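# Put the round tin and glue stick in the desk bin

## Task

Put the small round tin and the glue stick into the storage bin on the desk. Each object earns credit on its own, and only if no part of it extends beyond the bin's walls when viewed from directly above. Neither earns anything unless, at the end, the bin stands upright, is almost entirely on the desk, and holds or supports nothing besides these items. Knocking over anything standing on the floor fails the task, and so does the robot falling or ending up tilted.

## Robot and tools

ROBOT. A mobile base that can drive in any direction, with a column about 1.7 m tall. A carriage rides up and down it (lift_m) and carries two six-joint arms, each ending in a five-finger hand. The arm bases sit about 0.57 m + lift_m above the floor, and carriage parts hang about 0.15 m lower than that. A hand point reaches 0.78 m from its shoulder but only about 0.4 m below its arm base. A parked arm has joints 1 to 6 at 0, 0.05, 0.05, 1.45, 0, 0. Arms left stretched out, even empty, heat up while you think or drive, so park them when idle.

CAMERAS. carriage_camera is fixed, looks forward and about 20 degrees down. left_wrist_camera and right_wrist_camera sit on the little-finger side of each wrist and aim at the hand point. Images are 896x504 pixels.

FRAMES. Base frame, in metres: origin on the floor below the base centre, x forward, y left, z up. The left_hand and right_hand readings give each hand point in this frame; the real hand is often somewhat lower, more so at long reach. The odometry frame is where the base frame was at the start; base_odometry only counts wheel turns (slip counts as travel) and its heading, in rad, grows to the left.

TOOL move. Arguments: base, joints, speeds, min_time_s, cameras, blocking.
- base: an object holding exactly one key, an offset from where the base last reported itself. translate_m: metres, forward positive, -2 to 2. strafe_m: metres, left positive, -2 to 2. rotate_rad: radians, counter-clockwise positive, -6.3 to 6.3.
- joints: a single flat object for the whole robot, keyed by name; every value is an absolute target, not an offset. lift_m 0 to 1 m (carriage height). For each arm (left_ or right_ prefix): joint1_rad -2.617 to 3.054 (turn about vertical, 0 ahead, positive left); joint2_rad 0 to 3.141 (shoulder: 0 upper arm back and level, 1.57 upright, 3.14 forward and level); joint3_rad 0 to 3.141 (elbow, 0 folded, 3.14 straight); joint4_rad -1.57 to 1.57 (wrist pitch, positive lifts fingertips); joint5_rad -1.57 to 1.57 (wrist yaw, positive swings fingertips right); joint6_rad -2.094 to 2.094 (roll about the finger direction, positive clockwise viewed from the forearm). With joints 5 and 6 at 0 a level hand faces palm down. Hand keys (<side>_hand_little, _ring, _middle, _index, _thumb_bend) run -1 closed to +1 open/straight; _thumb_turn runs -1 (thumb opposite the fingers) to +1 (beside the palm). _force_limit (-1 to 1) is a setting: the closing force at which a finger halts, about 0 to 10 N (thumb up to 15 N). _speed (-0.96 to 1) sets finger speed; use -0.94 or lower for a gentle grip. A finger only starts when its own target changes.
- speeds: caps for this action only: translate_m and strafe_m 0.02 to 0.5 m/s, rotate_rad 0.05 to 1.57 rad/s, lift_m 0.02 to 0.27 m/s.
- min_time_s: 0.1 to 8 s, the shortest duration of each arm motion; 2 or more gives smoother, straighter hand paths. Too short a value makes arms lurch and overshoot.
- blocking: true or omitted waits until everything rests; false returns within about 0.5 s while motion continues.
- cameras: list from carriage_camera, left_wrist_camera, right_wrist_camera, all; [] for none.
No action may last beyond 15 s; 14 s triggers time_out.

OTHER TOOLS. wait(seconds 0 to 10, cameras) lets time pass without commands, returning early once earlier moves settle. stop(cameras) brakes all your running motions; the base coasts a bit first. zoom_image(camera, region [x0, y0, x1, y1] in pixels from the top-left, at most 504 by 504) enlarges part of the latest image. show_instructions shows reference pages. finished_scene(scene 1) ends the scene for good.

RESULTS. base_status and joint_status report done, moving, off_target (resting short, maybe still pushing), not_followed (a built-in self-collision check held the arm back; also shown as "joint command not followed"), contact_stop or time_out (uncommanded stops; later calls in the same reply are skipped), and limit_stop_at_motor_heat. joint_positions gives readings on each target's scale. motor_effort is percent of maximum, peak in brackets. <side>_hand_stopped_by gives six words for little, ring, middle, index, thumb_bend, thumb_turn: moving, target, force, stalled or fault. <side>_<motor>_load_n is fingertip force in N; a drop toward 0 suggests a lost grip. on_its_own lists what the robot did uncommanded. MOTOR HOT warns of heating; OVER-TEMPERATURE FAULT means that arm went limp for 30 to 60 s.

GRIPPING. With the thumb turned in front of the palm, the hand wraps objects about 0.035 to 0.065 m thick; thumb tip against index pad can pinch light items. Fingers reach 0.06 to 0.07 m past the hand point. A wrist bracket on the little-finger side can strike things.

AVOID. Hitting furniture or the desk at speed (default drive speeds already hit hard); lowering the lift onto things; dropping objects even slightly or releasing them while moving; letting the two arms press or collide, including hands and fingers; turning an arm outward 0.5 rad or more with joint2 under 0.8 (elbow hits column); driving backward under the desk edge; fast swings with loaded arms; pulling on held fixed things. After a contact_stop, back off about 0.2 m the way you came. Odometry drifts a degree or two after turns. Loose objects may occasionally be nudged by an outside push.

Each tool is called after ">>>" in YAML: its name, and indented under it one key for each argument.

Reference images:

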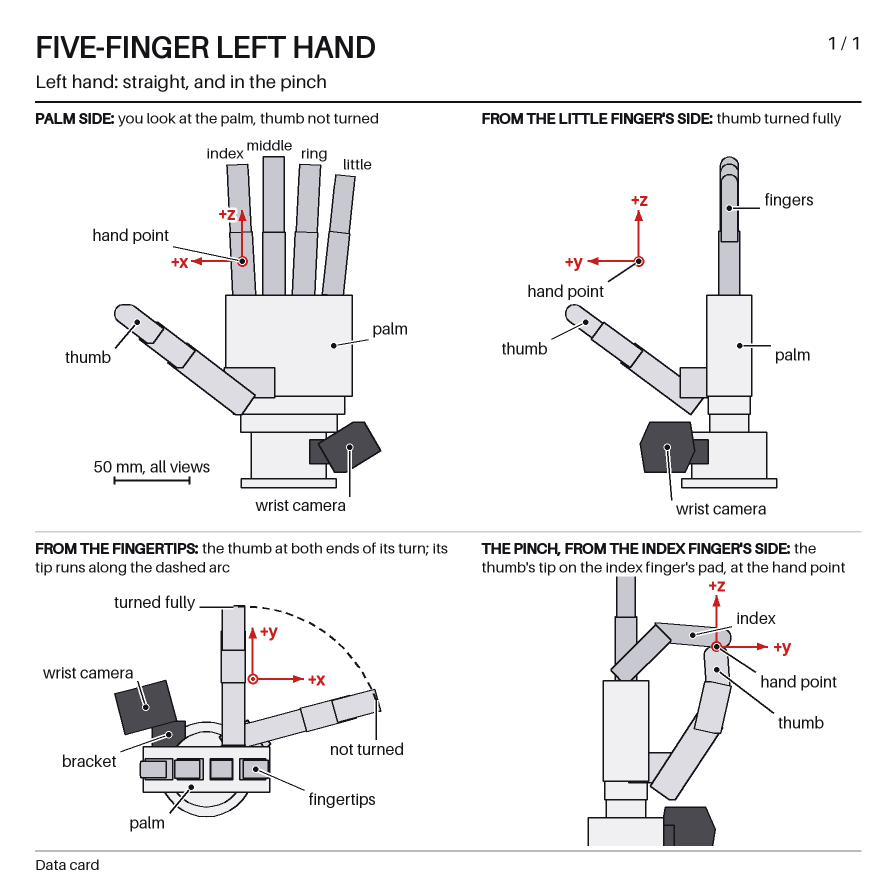

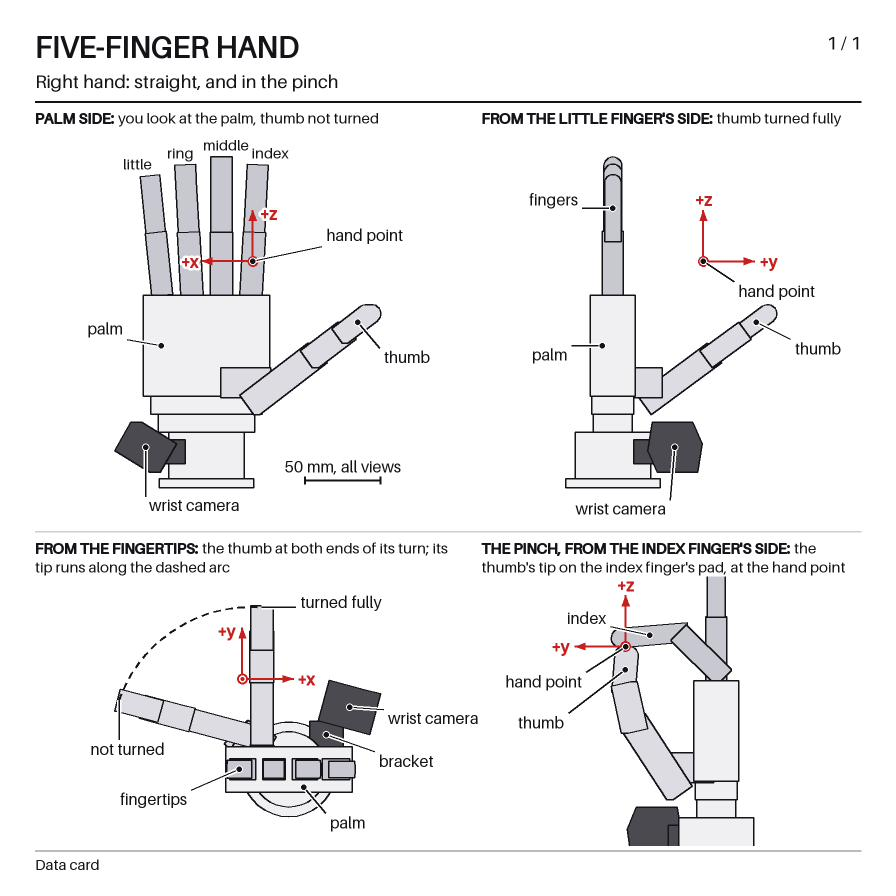

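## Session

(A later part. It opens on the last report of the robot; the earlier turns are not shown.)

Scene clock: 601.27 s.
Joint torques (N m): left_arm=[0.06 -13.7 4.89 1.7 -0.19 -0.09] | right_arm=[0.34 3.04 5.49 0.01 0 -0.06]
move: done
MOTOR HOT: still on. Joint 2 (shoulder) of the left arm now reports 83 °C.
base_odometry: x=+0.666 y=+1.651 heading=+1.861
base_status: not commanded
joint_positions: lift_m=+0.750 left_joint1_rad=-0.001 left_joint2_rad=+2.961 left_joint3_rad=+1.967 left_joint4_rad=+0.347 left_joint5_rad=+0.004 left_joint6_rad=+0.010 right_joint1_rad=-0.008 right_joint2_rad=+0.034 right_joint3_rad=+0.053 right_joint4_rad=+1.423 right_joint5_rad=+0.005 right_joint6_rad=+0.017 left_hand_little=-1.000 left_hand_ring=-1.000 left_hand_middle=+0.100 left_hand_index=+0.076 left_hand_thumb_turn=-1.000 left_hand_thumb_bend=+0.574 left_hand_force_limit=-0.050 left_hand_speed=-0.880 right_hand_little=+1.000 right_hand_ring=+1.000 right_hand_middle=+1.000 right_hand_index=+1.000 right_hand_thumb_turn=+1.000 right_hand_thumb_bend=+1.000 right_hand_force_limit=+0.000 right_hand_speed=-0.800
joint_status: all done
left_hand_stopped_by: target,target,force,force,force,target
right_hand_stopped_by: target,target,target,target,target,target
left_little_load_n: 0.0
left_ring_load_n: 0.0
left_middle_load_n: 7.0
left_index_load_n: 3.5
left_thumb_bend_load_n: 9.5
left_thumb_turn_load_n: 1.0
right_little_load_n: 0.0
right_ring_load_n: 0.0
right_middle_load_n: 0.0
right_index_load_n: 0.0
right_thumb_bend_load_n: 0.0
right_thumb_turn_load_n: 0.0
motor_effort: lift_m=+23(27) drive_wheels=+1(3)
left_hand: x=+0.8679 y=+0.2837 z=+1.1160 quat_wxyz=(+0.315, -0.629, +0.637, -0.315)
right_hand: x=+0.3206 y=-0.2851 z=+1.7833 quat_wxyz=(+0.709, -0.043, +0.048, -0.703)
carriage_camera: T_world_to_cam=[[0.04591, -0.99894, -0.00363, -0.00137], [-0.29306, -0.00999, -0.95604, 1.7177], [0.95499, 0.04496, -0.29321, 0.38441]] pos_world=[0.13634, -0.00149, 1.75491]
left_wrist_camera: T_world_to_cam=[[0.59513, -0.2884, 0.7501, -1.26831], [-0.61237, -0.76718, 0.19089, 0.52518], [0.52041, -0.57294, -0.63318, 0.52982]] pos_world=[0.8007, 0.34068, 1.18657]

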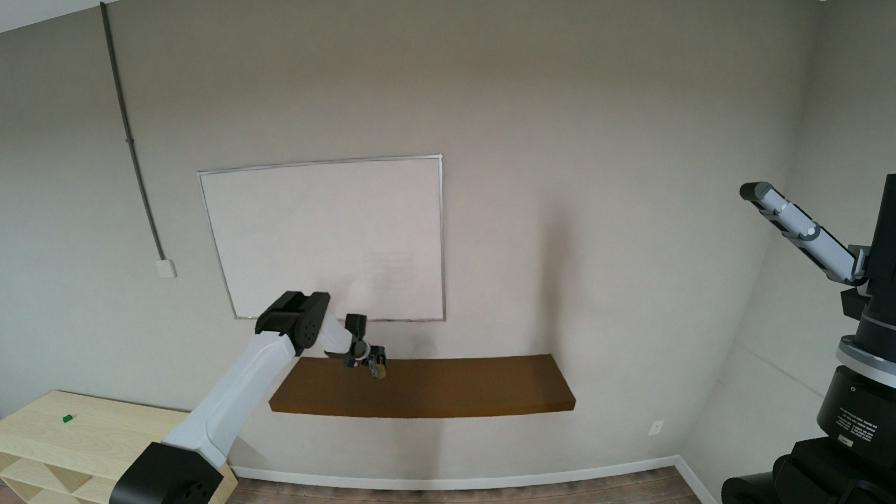

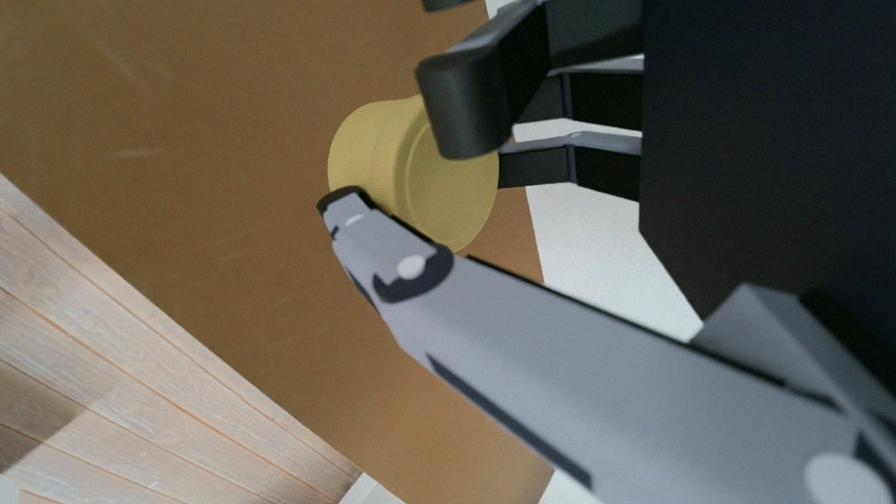

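>>> move:
  base: {"translate_m": -0.4}
  speeds: {"translate_m": 0.25}

>>> move:
  base: {"rotate_rad": 1.091}
  joints: {"left_joint2_rad": 0.7, "left_joint3_rad": 0.8, "left_joint4_rad": -0.76, "lift_m": 0.6}
  speeds: {"rotate_rad": 0.6}
  min_time_s: 4
  cameras: ["left_wrist_camera", "carriage_camera"]

>>> move:
  base: {"strafe_m": 0.97}
  speeds: {"strafe_m": 0.35}

>>> move:
  base: {"translate_m": 1.85}
  speeds: {"translate_m": 0.4}
  cameras: ["carriage_camera", "left_wrist_camera"]

Scene clock: 616.60 s.
Joint torques (N m): left_arm=[0.2 -13.74 4.93 1.7 -0.18 -0.09] | right_arm=[0.35 2.93 5.53 0.01 0 -0.06]
move: done
MOTOR HOT: still on. Joint 2 (shoulder) of the left arm now reports 89 °C.
base_odometry: x=+0.781 y=+1.268 heading=+1.862
base_status: done
joint_positions: lift_m=+0.750 left_joint1_rad=-0.002 left_joint2_rad=+2.961 left_joint3_rad=+1.967 left_joint4_rad=+0.346 left_joint5_rad=+0.004 left_joint6_rad=+0.010 right_joint1_rad=-0.008 right_joint2_rad=+0.034 right_joint3_rad=+0.053 right_joint4_rad=+1.423 right_joint5_rad=+0.005 right_joint6_rad=+0.017 left_hand_little=-1.000 left_hand_ring=-1.000 left_hand_middle=+0.100 left_hand_index=+0.076 left_hand_thumb_turn=-1.000 left_hand_thumb_bend=+0.574 left_hand_force_limit=-0.050 left_hand_speed=-0.880 right_hand_little=+1.000 right_hand_ring=+1.000 right_hand_middle=+1.000 right_hand_index=+1.000 right_hand_thumb_turn=+1.000 right_hand_thumb_bend=+1.000 right_hand_force_limit=+0.000 right_hand_speed=-0.800
joint_status: not commanded
left_hand_stopped_by: target,target,force,force,force,target
right_hand_stopped_by: target,target,target,target,target,target
left_little_load_n: 0.0
left_ring_load_n: 0.0
left_middle_load_n: 7.0
left_index_load_n: 3.5
left_thumb_bend_load_n: 9.0
left_thumb_turn_load_n: 0.5
right_little_load_n: 0.0
right_ring_load_n: 0.0
right_middle_load_n: 0.0
right_index_load_n: 0.0
right_thumb_bend_load_n: 0.0
right_thumb_turn_load_n: 0.0
motor_effort: lift_m=+23(23) drive_wheels=-2(13)
left_hand: x=+0.8678 y=+0.2833 z=+1.1159 quat_wxyz=(+0.315, -0.629, +0.637, -0.315)
right_hand: x=+0.3207 y=-0.2851 z=+1.7833 quat_wxyz=(+0.709, -0.043, +0.048, -0.703)
pictures: none

Scene clock: 620.90 s.
Joint torques (N m): left_arm=[-0.36 -0.36 5.01 1.61 -0.16 -0.08] | right_arm=[0.34 2.97 5.52 -0.01 0 -0.07]
move: done
MOTOR HOT: still on. Joint 2 (shoulder) of the left arm now reports 88 °C.
base_odometry: x=+0.780 y=+1.268 heading=+2.952
base_status: done
joint_positions: lift_m=+0.600 left_joint1_rad=+0.005 left_joint2_rad=+0.705 left_joint3_rad=+0.808 left_joint4_rad=-0.744 left_joint5_rad=+0.001 left_joint6_rad=+0.010 right_joint1_rad=-0.008 right_joint2_rad=+0.034 right_joint3_rad=+0.053 right_joint4_rad=+1.423 right_joint5_rad=+0.005 right_joint6_rad=+0.017 left_hand_little=-1.000 left_hand_ring=-1.000 left_hand_middle=+0.100 left_hand_index=+0.076 left_hand_thumb_turn=-1.000 left_hand_thumb_bend=+0.574 left_hand_force_limit=-0.050 left_hand_speed=-0.880 right_hand_little=+1.000 right_hand_ring=+1.000 right_hand_middle=+1.000 right_hand_index=+1.000 right_hand_thumb_turn=+1.000 right_hand_thumb_bend=+1.000 right_hand_force_limit=+0.000 right_hand_speed=-0.800
joint_status: all done
left_hand_stopped_by: target,target,force,force,force,target
right_hand_stopped_by: target,target,target,target,target,target
left_little_load_n: 0.0
left_ring_load_n: 0.0
left_middle_load_n: 7.0
left_index_load_n: 3.5
left_thumb_bend_load_n: 9.0
left_thumb_turn_load_n: 1.0
right_little_load_n: 0.0
right_ring_load_n: 0.0
right_middle_load_n: 0.0
right_index_load_n: 0.0
right_thumb_bend_load_n: 0.0
right_thumb_turn_load_n: -0.5
motor_effort: lift_m=+24(25) drive_wheels=+2(9)
left_hand: x=+0.4624 y=+0.2861 z=+1.3483 quat_wxyz=(+0.319, -0.630, +0.634, -0.315)
right_hand: x=+0.3205 y=-0.2851 z=+1.6332 quat_wxyz=(+0.709, -0.043, +0.047, -0.703)
pictures: carriage_camera, left_wrist_camera
carriage_camera: T_world_to_cam=[[0.04591, -0.99894, -0.00363, -0.00192], [-0.29306, -0.00999, -0.95604, 1.5742], [0.95499, 0.04496, -0.29321, 0.3404]] pos_world=[0.13634, -0.00149, 1.60481]
left_wrist_camera: T_world_to_cam=[[0.59207, -0.28472, 0.75391, -1.20532], [-0.60715, -0.77275, 0.18498, 0.24154], [0.52992, -0.56726, -0.6304, 0.87957]] pos_world=[0.39418, 0.34242, 1.4185]

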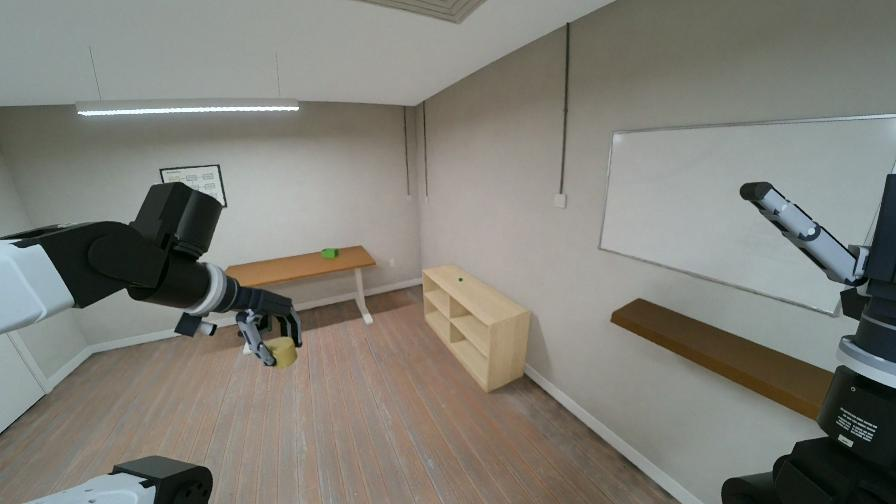

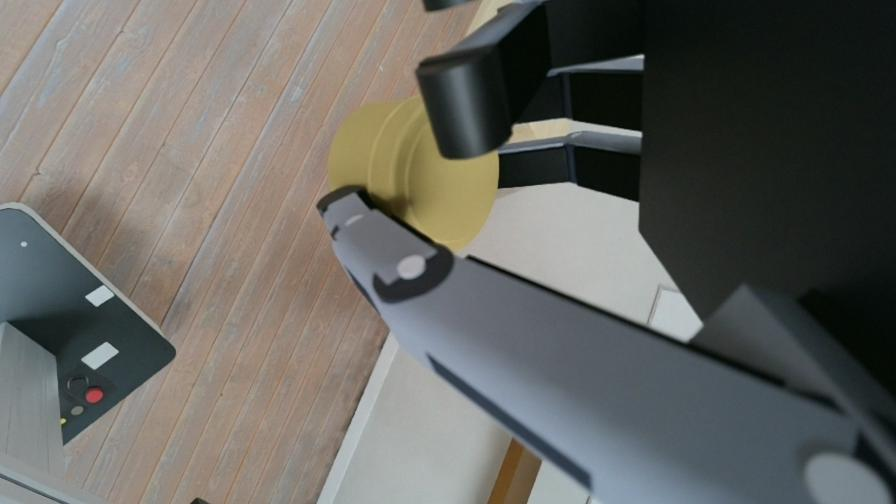

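Scene clock: 625.37 s.
Joint torques (N m): left_arm=[-0.36 -0.34 5.18 1.66 -0.15 -0.07] | right_arm=[0.36 2.97 5.46 -0.01 0 -0.06]
move: done
MOTOR HOT: still on. Joint 2 (shoulder) of the left arm now reports 83 °C.
base_odometry: x=+0.599 y=+0.315 heading=+2.953
base_status: done
joint_positions: lift_m=+0.600 left_joint1_rad=+0.005 left_joint2_rad=+0.705 left_joint3_rad=+0.808 left_joint4_rad=-0.750 left_joint5_rad=+0.001 left_joint6_rad=+0.010 right_joint1_rad=-0.008 right_joint2_rad=+0.034 right_joint3_rad=+0.053 right_joint4_rad=+1.423 right_joint5_rad=+0.004 right_joint6_rad=+0.017 left_hand_little=-1.000 left_hand_ring=-1.000 left_hand_middle=+0.100 left_hand_index=+0.076 left_hand_thumb_turn=-1.000 left_hand_thumb_bend=+0.574 left_hand_force_limit=-0.050 left_hand_speed=-0.880 right_hand_little=+1.000 right_hand_ring=+1.000 right_hand_middle=+1.000 right_hand_index=+1.000 right_hand_thumb_turn=+1.000 right_hand_thumb_bend=+1.000 right_hand_force_limit=+0.000 right_hand_speed=-0.800
joint_status: not commanded
left_hand_stopped_by: target,target,force,force,force,target
right_hand_stopped_by: target,target,target,target,target,target
left_little_load_n: 0.0
left_ring_load_n: 0.5
left_middle_load_n: 6.5
left_index_load_n: 3.5
left_thumb_bend_load_n: 9.5
left_thumb_turn_load_n: 0.5
right_little_load_n: 0.0
right_ring_load_n: 0.0
right_middle_load_n: 0.0
right_index_load_n: 0.0
right_thumb_bend_load_n: 0.0
right_thumb_turn_load_n: 0.0
motor_effort: lift_m=+24(24) drive_wheels=-4(13)
left_hand: x=+0.4610 y=+0.2862 z=+1.3470 quat_wxyz=(+0.317, -0.631, +0.635, -0.313)
right_hand: x=+0.3205 y=-0.2851 z=+1.6332 quat_wxyz=(+0.708, -0.043, +0.047, -0.703)
pictures: none

Scene clock: 631.90 s.
Joint torques (N m): left_arm=[-0.43 -0.17 5.11 1.68 -0.14 -0.07] | right_arm=[0.38 2.96 5.48 -0.04 0.01 -0.06]
move: done
MOTOR HOT: still on. Joint 2 (shoulder) of the left arm now reports 77 °C.
base_odometry: x=-1.219 y=+0.661 heading=+2.953
base_status: done
joint_positions: lift_m=+0.600 left_joint1_rad=+0.005 left_joint2_rad=+0.702 left_joint3_rad=+0.806 left_joint4_rad=-0.753 left_joint5_rad=+0.001 left_joint6_rad=+0.010 right_joint1_rad=-0.008 right_joint2_rad=+0.034 right_joint3_rad=+0.053 right_joint4_rad=+1.422 right_joint5_rad=+0.004 right_joint6_rad=+0.017 left_hand_little=-1.000 left_hand_ring=-1.000 left_hand_middle=+0.100 left_hand_index=+0.076 left_hand_thumb_turn=-1.000 left_hand_thumb_bend=+0.574 left_hand_force_limit=-0.050 left_hand_speed=-0.880 right_hand_little=+1.000 right_hand_ring=+1.000 right_hand_middle=+1.000 right_hand_index=+1.000 right_hand_thumb_turn=+1.000 right_hand_thumb_bend=+1.000 right_hand_force_limit=+0.000 right_hand_speed=-0.800
joint_status: not commanded
left_hand_stopped_by: target,target,force,force,force,target
right_hand_stopped_by: target,target,target,target,target,target
left_little_load_n: 0.0
left_ring_load_n: 0.0
left_middle_load_n: 6.5
left_index_load_n: 3.5
left_thumb_bend_load_n: 9.5
left_thumb_turn_load_n: 0.5
right_little_load_n: 0.0
right_ring_load_n: 0.0
right_middle_load_n: 0.0
right_index_load_n: 0.0
right_thumb_bend_load_n: 0.0
right_thumb_turn_load_n: 0.0
motor_effort: lift_m=+24(24) drive_wheels=-4(9)
left_hand: x=+0.4601 y=+0.2862 z=+1.3465 quat_wxyz=(+0.317, -0.631, +0.635, -0.312)
right_hand: x=+0.3209 y=-0.2851 z=+1.6331 quat_wxyz=(+0.708, -0.044, +0.048, -0.703)
carriage_camera: T_world_to_cam=[[0.04591, -0.99894, -0.00363, -0.00192], [-0.29306, -0.00999, -0.95604, 1.5742], [0.95499, 0.04496, -0.29321, 0.3404]] pos_world=[0.13634, -0.00149, 1.60481]
left_wrist_camera: T_world_to_cam=[[0.59853, -0.28466, 0.74882, -1.1987], [-0.60529, -0.77301, 0.18996, 0.23311], [0.52477, -0.56695, -0.63497, 0.88799]] pos_world=[0.39257, 0.34242, 1.41717]

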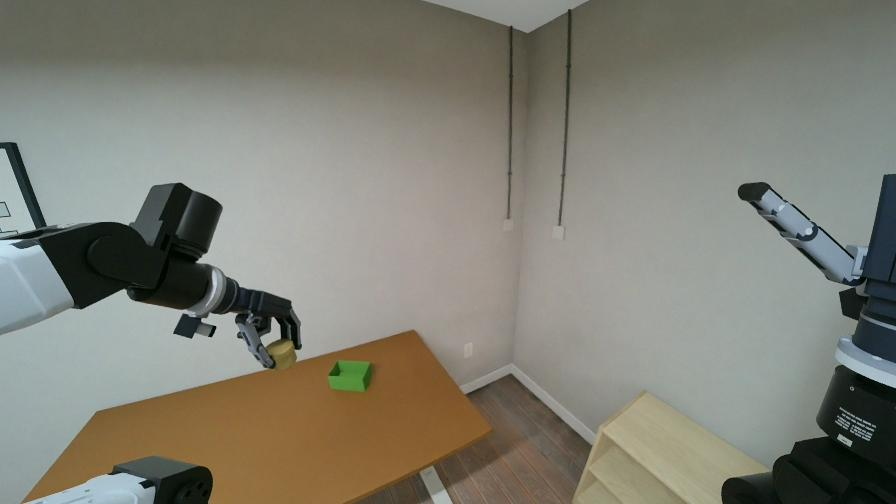

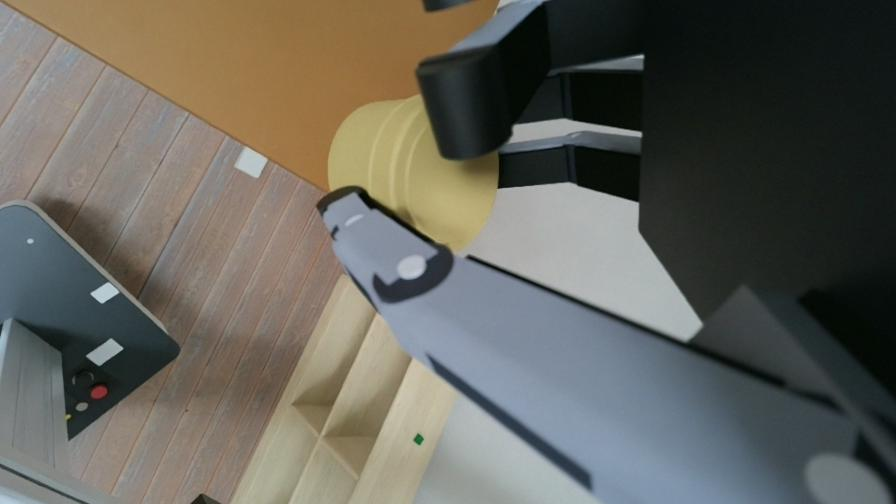

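>>> zoom_image:
  camera: "carriage_camera"
  region: [300, 340, 400, 410]

Scaled by 5.040 from the camera's image (finer frame: 1280x720).

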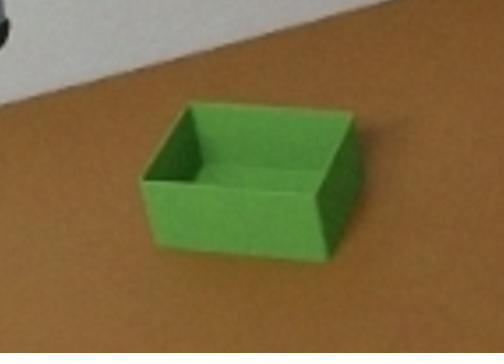

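>>> move:
  base: {"strafe_m": 0.043}
  speeds: {"strafe_m": 0.1}

>>> move:
  base: {"translate_m": 0.29}
  joints: {"left_joint1_rad": 0, "left_joint2_rad": 2.97, "left_joint3_rad": 1.97, "left_joint4_rad": -0.57, "left_joint5_rad": -0.9, "left_joint6_rad": -1.57, "lift_m": 0.62}
  speeds: {"translate_m": 0.15}
  min_time_s: 5
  cameras: ["carriage_camera", "left_wrist_camera"]

>>> zoom_image:
  camera: "carriage_camera"
  region: [230, 330, 400, 500]

Scene clock: 641.43 s.
Joint torques (N m): left_arm=[-0.4 -0.12 5.09 1.69 -0.16 -0.08] | right_arm=[0.38 2.97 5.52 0 0 -0.06]
move: done
MOTOR HOT: cleared for the motors of the left arm.
base_odometry: x=-1.227 y=+0.619 heading=+2.953
base_status: done
joint_positions: lift_m=+0.600 left_joint1_rad=+0.005 left_joint2_rad=+0.702 left_joint3_rad=+0.806 left_joint4_rad=-0.753 left_joint5_rad=+0.000 left_joint6_rad=+0.010 right_joint1_rad=-0.008 right_joint2_rad=+0.034 right_joint3_rad=+0.053 right_joint4_rad=+1.422 right_joint5_rad=+0.004 right_joint6_rad=+0.017 left_hand_little=-1.000 left_hand_ring=-1.000 left_hand_middle=+0.100 left_hand_index=+0.076 left_hand_thumb_turn=-1.000 left_hand_thumb_bend=+0.574 left_hand_force_limit=-0.050 left_hand_speed=-0.880 right_hand_little=+1.000 right_hand_ring=+1.000 right_hand_middle=+1.000 right_hand_index=+1.000 right_hand_thumb_turn=+1.000 right_hand_thumb_bend=+1.000 right_hand_force_limit=+0.000 right_hand_speed=-0.800
joint_status: not commanded
left_hand_stopped_by: target,target,force,force,force,target
right_hand_stopped_by: target,target,target,target,target,target
left_little_load_n: 0.0
left_ring_load_n: 0.0
left_middle_load_n: 7.0
left_index_load_n: 3.5
left_thumb_bend_load_n: 9.0
left_thumb_turn_load_n: 0.5
right_little_load_n: 0.0
right_ring_load_n: 0.0
right_middle_load_n: 0.5
right_index_load_n: 0.0
right_thumb_bend_load_n: 0.0
right_thumb_turn_load_n: 0.0
motor_effort: lift_m=+24(24) drive_wheels=-2(7)
left_hand: x=+0.4601 y=+0.2862 z=+1.3464 quat_wxyz=(+0.317, -0.632, +0.635, -0.312)
right_hand: x=+0.3208 y=-0.2850 z=+1.6331 quat_wxyz=(+0.708, -0.044, +0.047, -0.703)
pictures: none

Scene clock: 646.73 s.
Joint torques (N m): left_arm=[-0.38 -11.28 4.6 0.29 -0.89 -0.11] | right_arm=[0.4 2.96 5.52 0.02 0.01 -0.06]
move: done
base_odometry: x=-1.512 y=+0.673 heading=+2.953
base_status: done
joint_positions: lift_m=+0.620 left_joint1_rad=+0.005 left_joint2_rad=+2.950 left_joint3_rad=+1.956 left_joint4_rad=-0.583 left_joint5_rad=-0.892 left_joint6_rad=-1.555 right_joint1_rad=-0.008 right_joint2_rad=+0.034 right_joint3_rad=+0.053 right_joint4_rad=+1.421 right_joint5_rad=+0.004 right_joint6_rad=+0.017 left_hand_little=-1.000 left_hand_ring=-1.000 left_hand_middle=+0.100 left_hand_index=+0.076 left_hand_thumb_turn=-1.000 left_hand_thumb_bend=+0.574 left_hand_force_limit=-0.050 left_hand_speed=-0.880 right_hand_little=+1.000 right_hand_ring=+1.000 right_hand_middle=+1.000 right_hand_index=+1.000 right_hand_thumb_turn=+1.000 right_hand_thumb_bend=+1.000 right_hand_force_limit=+0.000 right_hand_speed=-0.800
joint_status: all done
left_hand_stopped_by: target,target,force,force,force,target
right_hand_stopped_by: target,target,target,target,target,target
left_little_load_n: 0.0
left_ring_load_n: 0.0
left_middle_load_n: 7.0
left_index_load_n: 3.5
left_thumb_bend_load_n: 9.5
left_thumb_turn_load_n: 1.0
right_little_load_n: 0.0
right_ring_load_n: 0.0
right_middle_load_n: 0.0
right_index_load_n: 0.0
right_thumb_bend_load_n: 0.0
right_thumb_turn_load_n: 0.0
motor_effort: lift_m=+23(28) drive_wheels=-3(7)
left_hand: x=+0.7175 y=+0.4309 z=+0.9553 quat_wxyz=(+0.431, -0.902, +0.006, +0.008)
right_hand: x=+0.3211 y=-0.2850 z=+1.6531 quat_wxyz=(+0.708, -0.044, +0.048, -0.703)
carriage_camera: T_world_to_cam=[[0.04591, -0.99894, -0.00363, -0.00185], [-0.29306, -0.00999, -0.95604, 1.59342], [0.95499, 0.04496, -0.29321, 0.3463]] pos_world=[0.13634, -0.00149, 1.62491]
left_wrist_camera: T_world_to_cam=[[0.29497, 0.62014, 0.72692, -1.16979], [0.77352, -0.6016, 0.19935, -0.49715], [0.56094, 0.50349, -0.65715, 0.12056]] pos_world=[0.66198, 0.36565, 1.02868]

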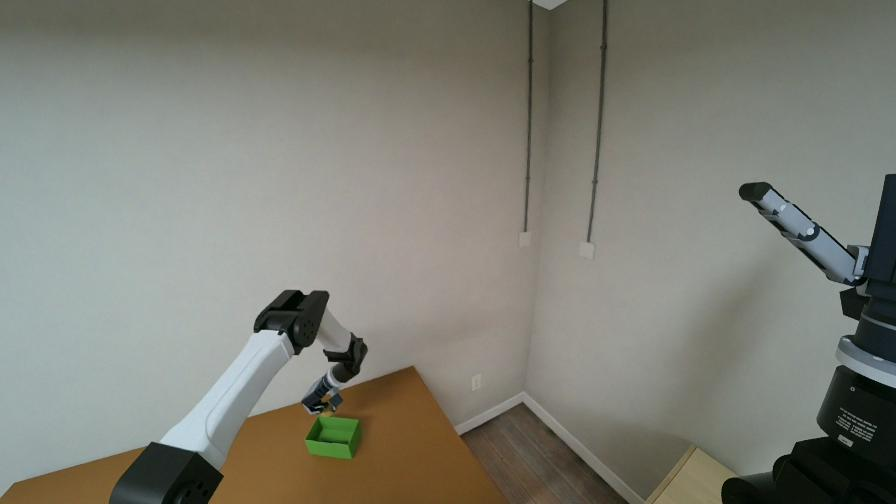

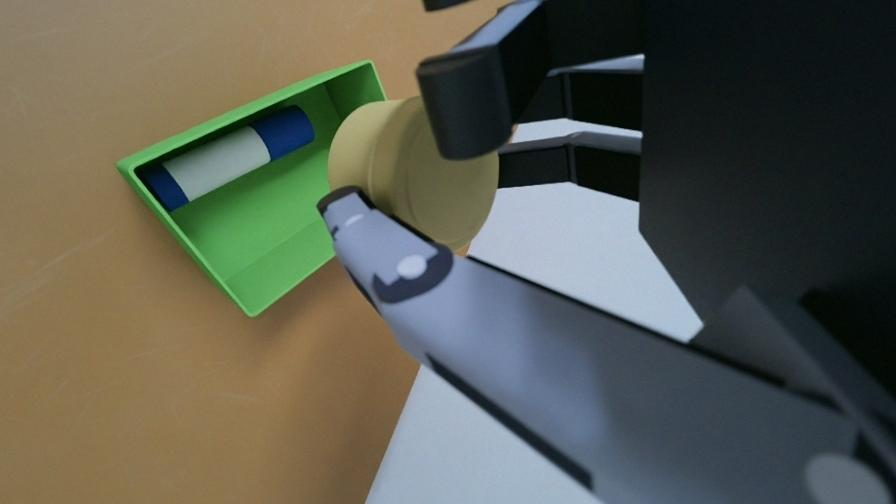

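Scaled by 2.965 from the camera's image (finer frame: 1280x720).

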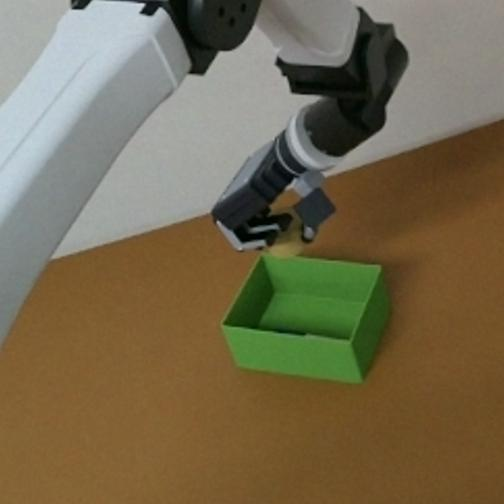

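>>> move:
  base: {"strafe_m": -0.14}
  joints: {"left_joint1_rad": 0.38}
  speeds: {"strafe_m": 0.12}
  min_time_s: 2

>>> move:
  base: {"translate_m": 0.11}
  joints: {"lift_m": 0.58}
  speeds: {"translate_m": 0.1}
  cameras: ["carriage_camera", "left_wrist_camera"]

>>> zoom_image:
  camera: "carriage_camera"
  region: [250, 330, 420, 500]

Scene clock: 704.30 s.
Joint torques (N m): left_arm=[0.27 -11.33 4.59 0.3 -0.85 -0.11] | right_arm=[0.42 2.99 5.49 0.01 0 -0.06]
move: done
MOTOR HOT: joint 2 (shoulder) of the left arm now reports 80 °C; the controller stops that arm at 100 °C. To cool a motor, set the load down, stop pushing, or move to a pose that needs little force.
base_odometry: x=-1.486 y=+0.811 heading=+2.953
base_status: done
joint_positions: lift_m=+0.620 left_joint1_rad=+0.377 left_joint2_rad=+2.950 left_joint3_rad=+1.956 left_joint4_rad=-0.581 left_joint5_rad=-0.895 left_joint6_rad=-1.556 right_joint1_rad=-0.009 right_joint2_rad=+0.034 right_joint3_rad=+0.053 right_joint4_rad=+1.421 right_joint5_rad=+0.004 right_joint6_rad=+0.017 left_hand_little=-1.000 left_hand_ring=-1.000 left_hand_middle=+0.100 left_hand_index=+0.076 left_hand_thumb_turn=-1.000 left_hand_thumb_bend=+0.574 left_hand_force_limit=-0.050 left_hand_speed=-0.880 right_hand_little=+1.000 right_hand_ring=+1.000 right_hand_middle=+1.000 right_hand_index=+1.000 right_hand_thumb_turn=+1.000 right_hand_thumb_bend=+1.000 right_hand_force_limit=+0.000 right_hand_speed=-0.800
joint_status: all done
left_hand_stopped_by: target,target,force,force,force,target
right_hand_stopped_by: target,target,target,target,target,target
left_little_load_n: 0.0
left_ring_load_n: 0.0
left_middle_load_n: 6.5
left_index_load_n: 3.5
left_thumb_bend_load_n: 9.5
left_thumb_turn_load_n: 0.5
right_little_load_n: 0.0
right_ring_load_n: -0.5
right_middle_load_n: 0.0
right_index_load_n: 0.0
right_thumb_bend_load_n: 0.0
right_thumb_turn_load_n: -0.5
motor_effort: lift_m=+23(23) drive_wheels=-1(7)
left_hand: x=+0.6422 y=+0.6022 z=+0.9557 quat_wxyz=(+0.424, -0.887, -0.161, +0.086)
right_hand: x=+0.3211 y=-0.2851 z=+1.6531 quat_wxyz=(+0.708, -0.044, +0.048, -0.703)
pictures: none

Scene clock: 706.10 s.
Joint torques (N m): left_arm=[0.17 -12.82 4.1 0.23 -0.82 -0.11] | right_arm=[0.42 2.95 5.56 0.04 0.01 -0.06]
move: done
MOTOR HOT: still on. Joint 2 (shoulder) of the left arm now reports 80 °C.
base_odometry: x=-1.594 y=+0.831 heading=+2.953
base_status: done
joint_positions: lift_m=+0.580 left_joint1_rad=+0.379 left_joint2_rad=+2.967 left_joint3_rad=+1.962 left_joint4_rad=-0.575 left_joint5_rad=-0.899 left_joint6_rad=-1.557 right_joint1_rad=-0.009 right_joint2_rad=+0.034 right_joint3_rad=+0.052 right_joint4_rad=+1.420 right_joint5_rad=+0.004 right_joint6_rad=+0.017 left_hand_little=-1.000 left_hand_ring=-1.000 left_hand_middle=+0.100 left_hand_index=+0.076 left_hand_thumb_turn=-1.000 left_hand_thumb_bend=+0.574 left_hand_force_limit=-0.050 left_hand_speed=-0.880 right_hand_little=+1.000 right_hand_ring=+1.000 right_hand_middle=+1.000 right_hand_index=+1.000 right_hand_thumb_turn=+1.000 right_hand_thumb_bend=+1.000 right_hand_force_limit=+0.000 right_hand_speed=-0.800
joint_status: all done
left_hand_stopped_by: target,target,force,force,force,target
right_hand_stopped_by: target,target,target,target,target,target
left_little_load_n: 0.0
left_ring_load_n: 0.5
left_middle_load_n: 6.5
left_index_load_n: 3.5
left_thumb_bend_load_n: 9.5
left_thumb_turn_load_n: 0.5
right_little_load_n: 0.0
right_ring_load_n: 0.0
right_middle_load_n: 0.0
right_index_load_n: 0.0
right_thumb_bend_load_n: 0.0
right_thumb_turn_load_n: 0.0
motor_effort: lift_m=+24(25) drive_wheels=-4(6)
left_hand: x=+0.6396 y=+0.6024 z=+0.9095 quat_wxyz=(+0.425, -0.886, -0.161, +0.089)
right_hand: x=+0.3216 y=-0.2851 z=+1.6126 quat_wxyz=(+0.708, -0.045, +0.048, -0.703)
carriage_camera: T_world_to_cam=[[0.04591, -0.99894, -0.00363, -0.00199], [-0.29306, -0.00999, -0.95604, 1.55499], [0.95499, 0.04496, -0.29321, 0.33451]] pos_world=[0.13634, -0.00149, 1.58471]
left_wrist_camera: T_world_to_cam=[[0.05025, 0.68072, 0.73082, -1.10337], [0.94072, -0.27802, 0.19428, -0.62172], [0.33543, 0.67774, -0.65434, 0.08459]] pos_world=[0.61194, 0.5209, 0.98251]

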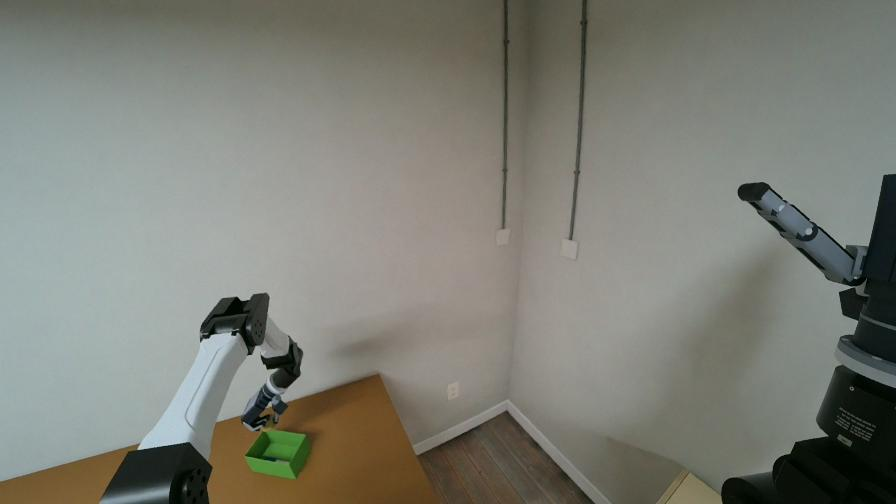

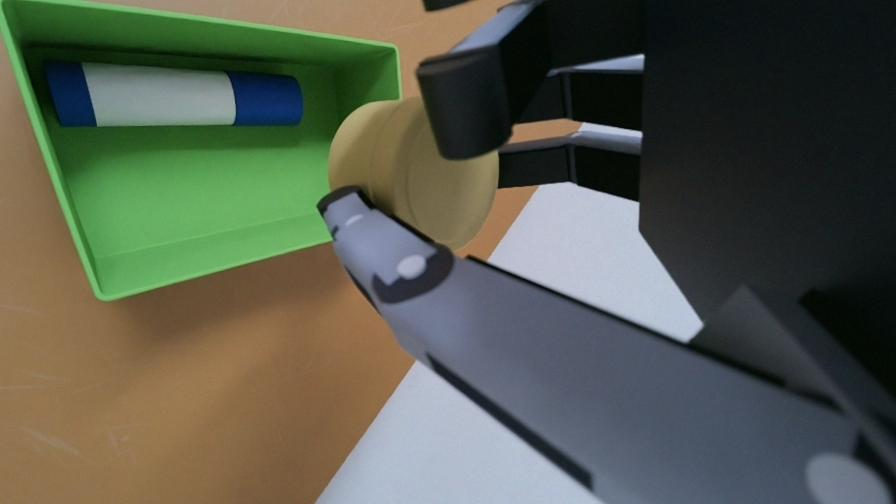

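Scaled by 2.965 from the camera's image (finer frame: 1280x720).

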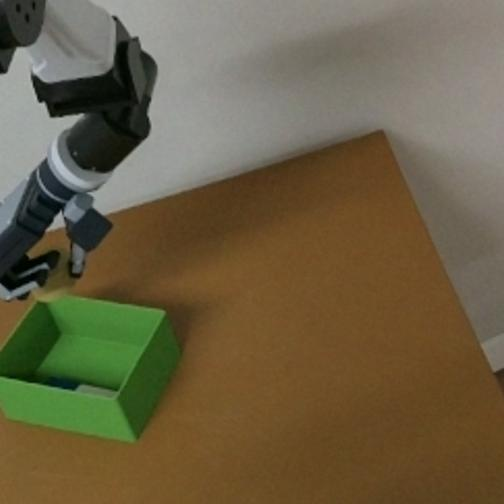

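>>> move:
  base: {"translate_m": 0.007}
  joints: {"lift_m": 0.515}
  speeds: {"translate_m": 0.03, "lift_m": 0.1}
  cameras: ["carriage_camera", "left_wrist_camera"]

>>> zoom_image:
  camera: "carriage_camera"
  region: [200, 360, 340, 500]

Scene clock: 713.20 s.
Joint torques (N m): left_arm=[0.16 -12.96 3.93 0.19 -0.8 -0.11] | right_arm=[0.4 2.96 5.59 0.01 0.01 -0.06]
move: done
MOTOR HOT: still on. Joint 2 (shoulder) of the left arm now reports 82 °C.
base_odometry: x=-1.601 y=+0.833 heading=+2.953
base_status: done
joint_positions: lift_m=+0.515 left_joint1_rad=+0.378 left_joint2_rad=+2.967 left_joint3_rad=+1.964 left_joint4_rad=-0.571 left_joint5_rad=-0.900 left_joint6_rad=-1.557 right_joint1_rad=-0.009 right_joint2_rad=+0.034 right_joint3_rad=+0.052 right_joint4_rad=+1.422 right_joint5_rad=+0.004 right_joint6_rad=+0.017 left_hand_little=-1.000 left_hand_ring=-1.000 left_hand_middle=+0.100 left_hand_index=+0.076 left_hand_thumb_turn=-1.000 left_hand_thumb_bend=+0.574 left_hand_force_limit=-0.050 left_hand_speed=-0.880 right_hand_little=+1.000 right_hand_ring=+1.000 right_hand_middle=+1.000 right_hand_index=+1.000 right_hand_thumb_turn=+1.000 right_hand_thumb_bend=+1.000 right_hand_force_limit=+0.000 right_hand_speed=-0.800
joint_status: all done
left_hand_stopped_by: target,target,force,force,force,target
right_hand_stopped_by: target,target,target,target,target,target
left_little_load_n: 0.0
left_ring_load_n: 0.0
left_middle_load_n: 6.5
left_index_load_n: 3.5
left_thumb_bend_load_n: 9.0
left_thumb_turn_load_n: 1.0
right_little_load_n: 0.0
right_ring_load_n: 0.0
right_middle_load_n: 0.0
right_index_load_n: 0.0
right_thumb_bend_load_n: 0.0
right_thumb_turn_load_n: 0.0
motor_effort: lift_m=+24(26) drive_wheels=+1(9)
left_hand: x=+0.6411 y=+0.6030 z=+0.8449 quat_wxyz=(+0.426, -0.886, -0.162, +0.087)
right_hand: x=+0.3211 y=-0.2851 z=+1.5478 quat_wxyz=(+0.708, -0.044, +0.048, -0.703)
carriage_camera: T_world_to_cam=[[0.04591, -0.99894, -0.00363, -0.00223], [-0.29306, -0.00999, -0.95604, 1.49294], [0.95499, 0.04496, -0.29321, 0.31548]] pos_world=[0.13634, -0.00149, 1.51981]
left_wrist_camera: T_world_to_cam=[[0.04721, 0.67844, 0.73313, -1.05534], [0.93973, -0.27898, 0.19767, -0.61213], [0.33864, 0.67962, -0.65073, 0.03519]] pos_world=[0.61314, 0.52131, 0.9176]

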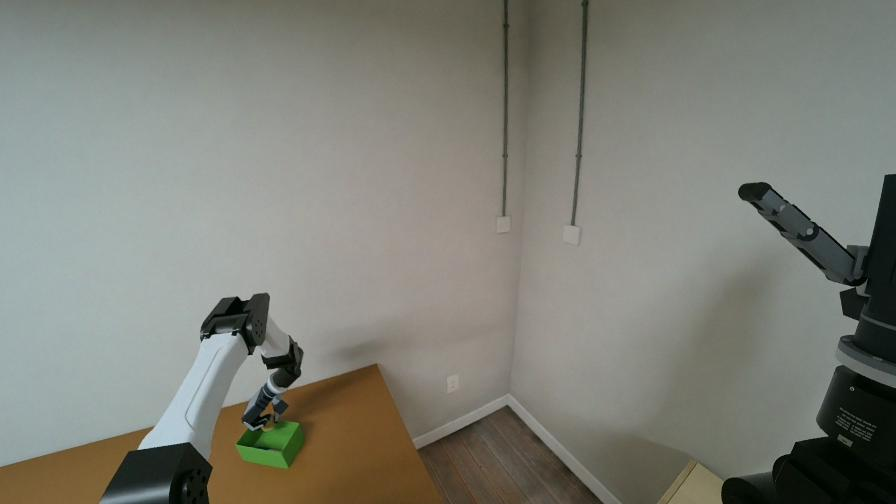

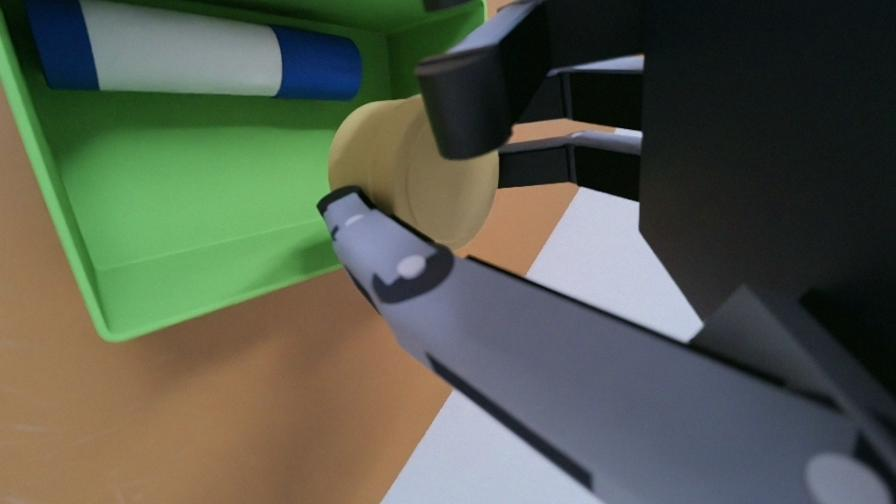

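Scaled by 3.600 from the camera's image (finer frame: 1280x720).

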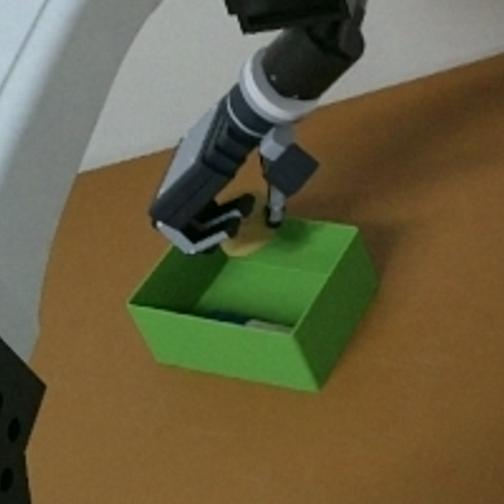

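>>> zoom_image:
  camera: "carriage_camera"
  region: [230, 400, 310, 470]

>>> zoom_image:
  camera: "left_wrist_camera"
  region: [200, 0, 560, 300]

Scaled by 6.300 from the camera's image (finer frame: 1280x720).

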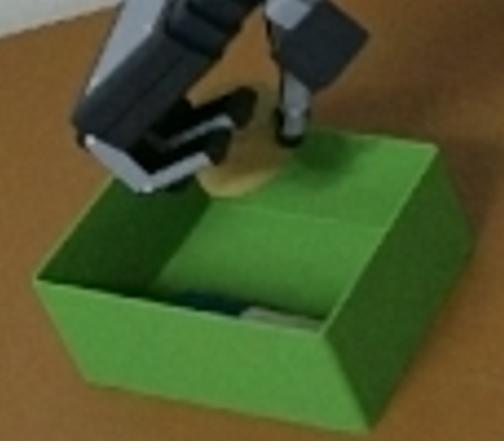

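Scaled by 1.400 from the camera's image (finer frame: 1280x720).

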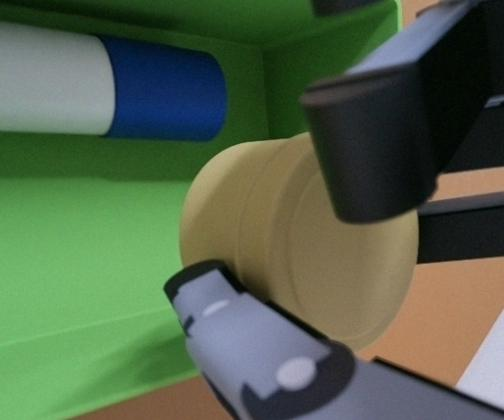

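>>> move:
  base: {"translate_m": 0.004}
  speeds: {"translate_m": 0.03}

>>> move:
  joints: {"lift_m": 0.485}
  speeds: {"lift_m": 0.05}
  cameras: ["carriage_camera", "left_wrist_camera"]

>>> zoom_image:
  camera: "carriage_camera"
  region: [230, 400, 310, 470]

Scene clock: 735.10 s.
Joint torques (N m): left_arm=[0.2 -12.92 3.99 0.19 -0.79 -0.11] | right_arm=[0.39 2.99 5.53 -0.06 0.02 -0.06]
move: done
MOTOR HOT: still on. Joint 2 (shoulder) of the left arm now reports 84 °C.
base_odometry: x=-1.605 y=+0.834 heading=+2.953
base_status: done
joint_positions: lift_m=+0.515 left_joint1_rad=+0.378 left_joint2_rad=+2.967 left_joint3_rad=+1.964 left_joint4_rad=-0.571 left_joint5_rad=-0.900 left_joint6_rad=-1.557 right_joint1_rad=-0.009 right_joint2_rad=+0.034 right_joint3_rad=+0.052 right_joint4_rad=+1.421 right_joint5_rad=+0.004 right_joint6_rad=+0.017 left_hand_little=-1.000 left_hand_ring=-1.000 left_hand_middle=+0.100 left_hand_index=+0.076 left_hand_thumb_turn=-1.000 left_hand_thumb_bend=+0.574 left_hand_force_limit=-0.050 left_hand_speed=-0.880 right_hand_little=+1.000 right_hand_ring=+1.000 right_hand_middle=+1.000 right_hand_index=+1.000 right_hand_thumb_turn=+1.000 right_hand_thumb_bend=+1.000 right_hand_force_limit=+0.000 right_hand_speed=-0.800
joint_status: not commanded
left_hand_stopped_by: target,target,force,force,force,target
right_hand_stopped_by: target,target,target,target,target,target
left_little_load_n: 0.0
left_ring_load_n: 0.0
left_middle_load_n: 7.0
left_index_load_n: 3.5
left_thumb_bend_load_n: 9.0
left_thumb_turn_load_n: 1.0
right_little_load_n: 0.0
right_ring_load_n: 0.0
right_middle_load_n: 0.0
right_index_load_n: 0.0
right_thumb_bend_load_n: 0.0
right_thumb_turn_load_n: 0.0
motor_effort: lift_m=+24(24) drive_wheels=-2(8)
left_hand: x=+0.6412 y=+0.6031 z=+0.8449 quat_wxyz=(+0.426, -0.886, -0.162, +0.086)
right_hand: x=+0.3214 y=-0.2851 z=+1.5477 quat_wxyz=(+0.708, -0.044, +0.048, -0.703)
pictures: none

Scene clock: 736.03 s.
Joint torques (N m): left_arm=[0.23 -12.85 3.96 0.22 -0.8 -0.1] | right_arm=[0.47 2.91 5.53 0.02 0.01 -0.06]
move: done
MOTOR HOT: still on. Joint 2 (shoulder) of the left arm now reports 84 °C.
base_odometry: x=-1.605 y=+0.834 heading=+2.953
base_status: not commanded
joint_positions: lift_m=+0.485 left_joint1_rad=+0.378 left_joint2_rad=+2.967 left_joint3_rad=+1.964 left_joint4_rad=-0.571 left_joint5_rad=-0.900 left_joint6_rad=-1.557 right_joint1_rad=-0.009 right_joint2_rad=+0.034 right_joint3_rad=+0.052 right_joint4_rad=+1.423 right_joint5_rad=+0.004 right_joint6_rad=+0.017 left_hand_little=-1.000 left_hand_ring=-1.000 left_hand_middle=+0.100 left_hand_index=+0.076 left_hand_thumb_turn=-1.000 left_hand_thumb_bend=+0.574 left_hand_force_limit=-0.050 left_hand_speed=-0.880 right_hand_little=+1.000 right_hand_ring=+1.000 right_hand_middle=+1.000 right_hand_index=+1.000 right_hand_thumb_turn=+1.000 right_hand_thumb_bend=+1.000 right_hand_force_limit=+0.000 right_hand_speed=-0.800
joint_status: all done
left_hand_stopped_by: target,target,force,force,force,target
right_hand_stopped_by: target,target,target,target,target,target
left_little_load_n: 0.0
left_ring_load_n: 0.0
left_middle_load_n: 6.5
left_index_load_n: 3.5
left_thumb_bend_load_n: 9.5
left_thumb_turn_load_n: 1.0
right_little_load_n: 0.0
right_ring_load_n: 0.0
right_middle_load_n: 0.0
right_index_load_n: 0.0
right_thumb_bend_load_n: 0.0
right_thumb_turn_load_n: 0.0
motor_effort: lift_m=+24(25) drive_wheels=-2(3)
left_hand: x=+0.6415 y=+0.6032 z=+0.8151 quat_wxyz=(+0.426, -0.886, -0.163, +0.086)
right_hand: x=+0.3209 y=-0.2851 z=+1.5179 quat_wxyz=(+0.708, -0.044, +0.048, -0.703)
carriage_camera: T_world_to_cam=[[0.04591, -0.99894, -0.00363, -0.00234], [-0.29306, -0.00999, -0.95604, 1.46426], [0.95499, 0.04496, -0.29321, 0.30668]] pos_world=[0.13634, -0.00149, 1.48981]
left_wrist_camera: T_world_to_cam=[[0.04603, 0.6781, 0.73352, -1.03302], [0.93954, -0.27883, 0.19881, -0.60742], [0.33935, 0.68002, -0.64993, 0.01414]] pos_world=[0.61344, 0.5215, 0.8877]

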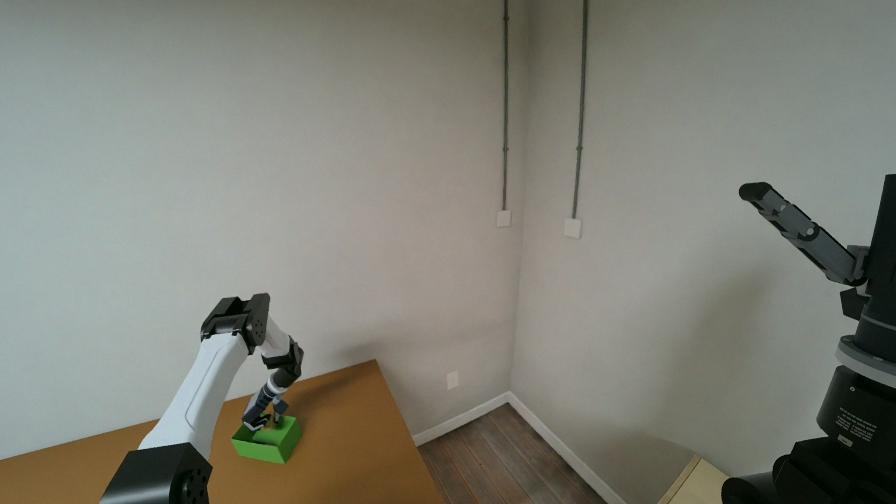

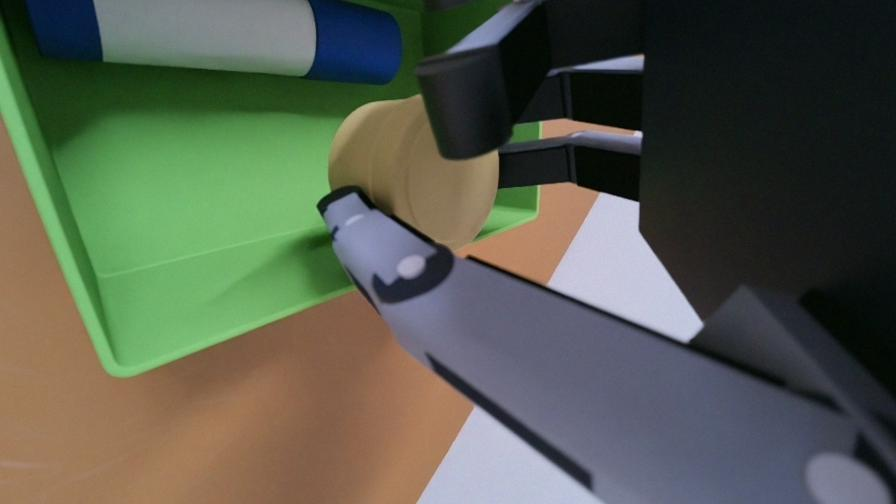

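Scaled by 6.300 from the camera's image (finer frame: 1280x720).

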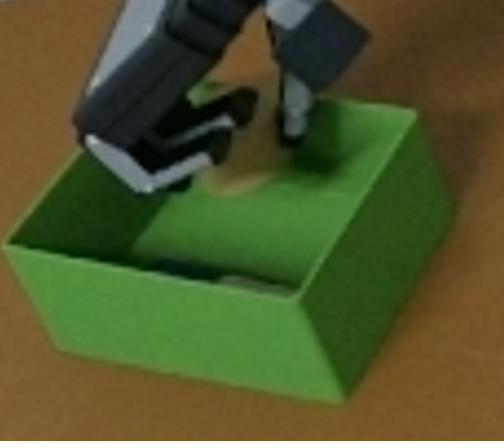

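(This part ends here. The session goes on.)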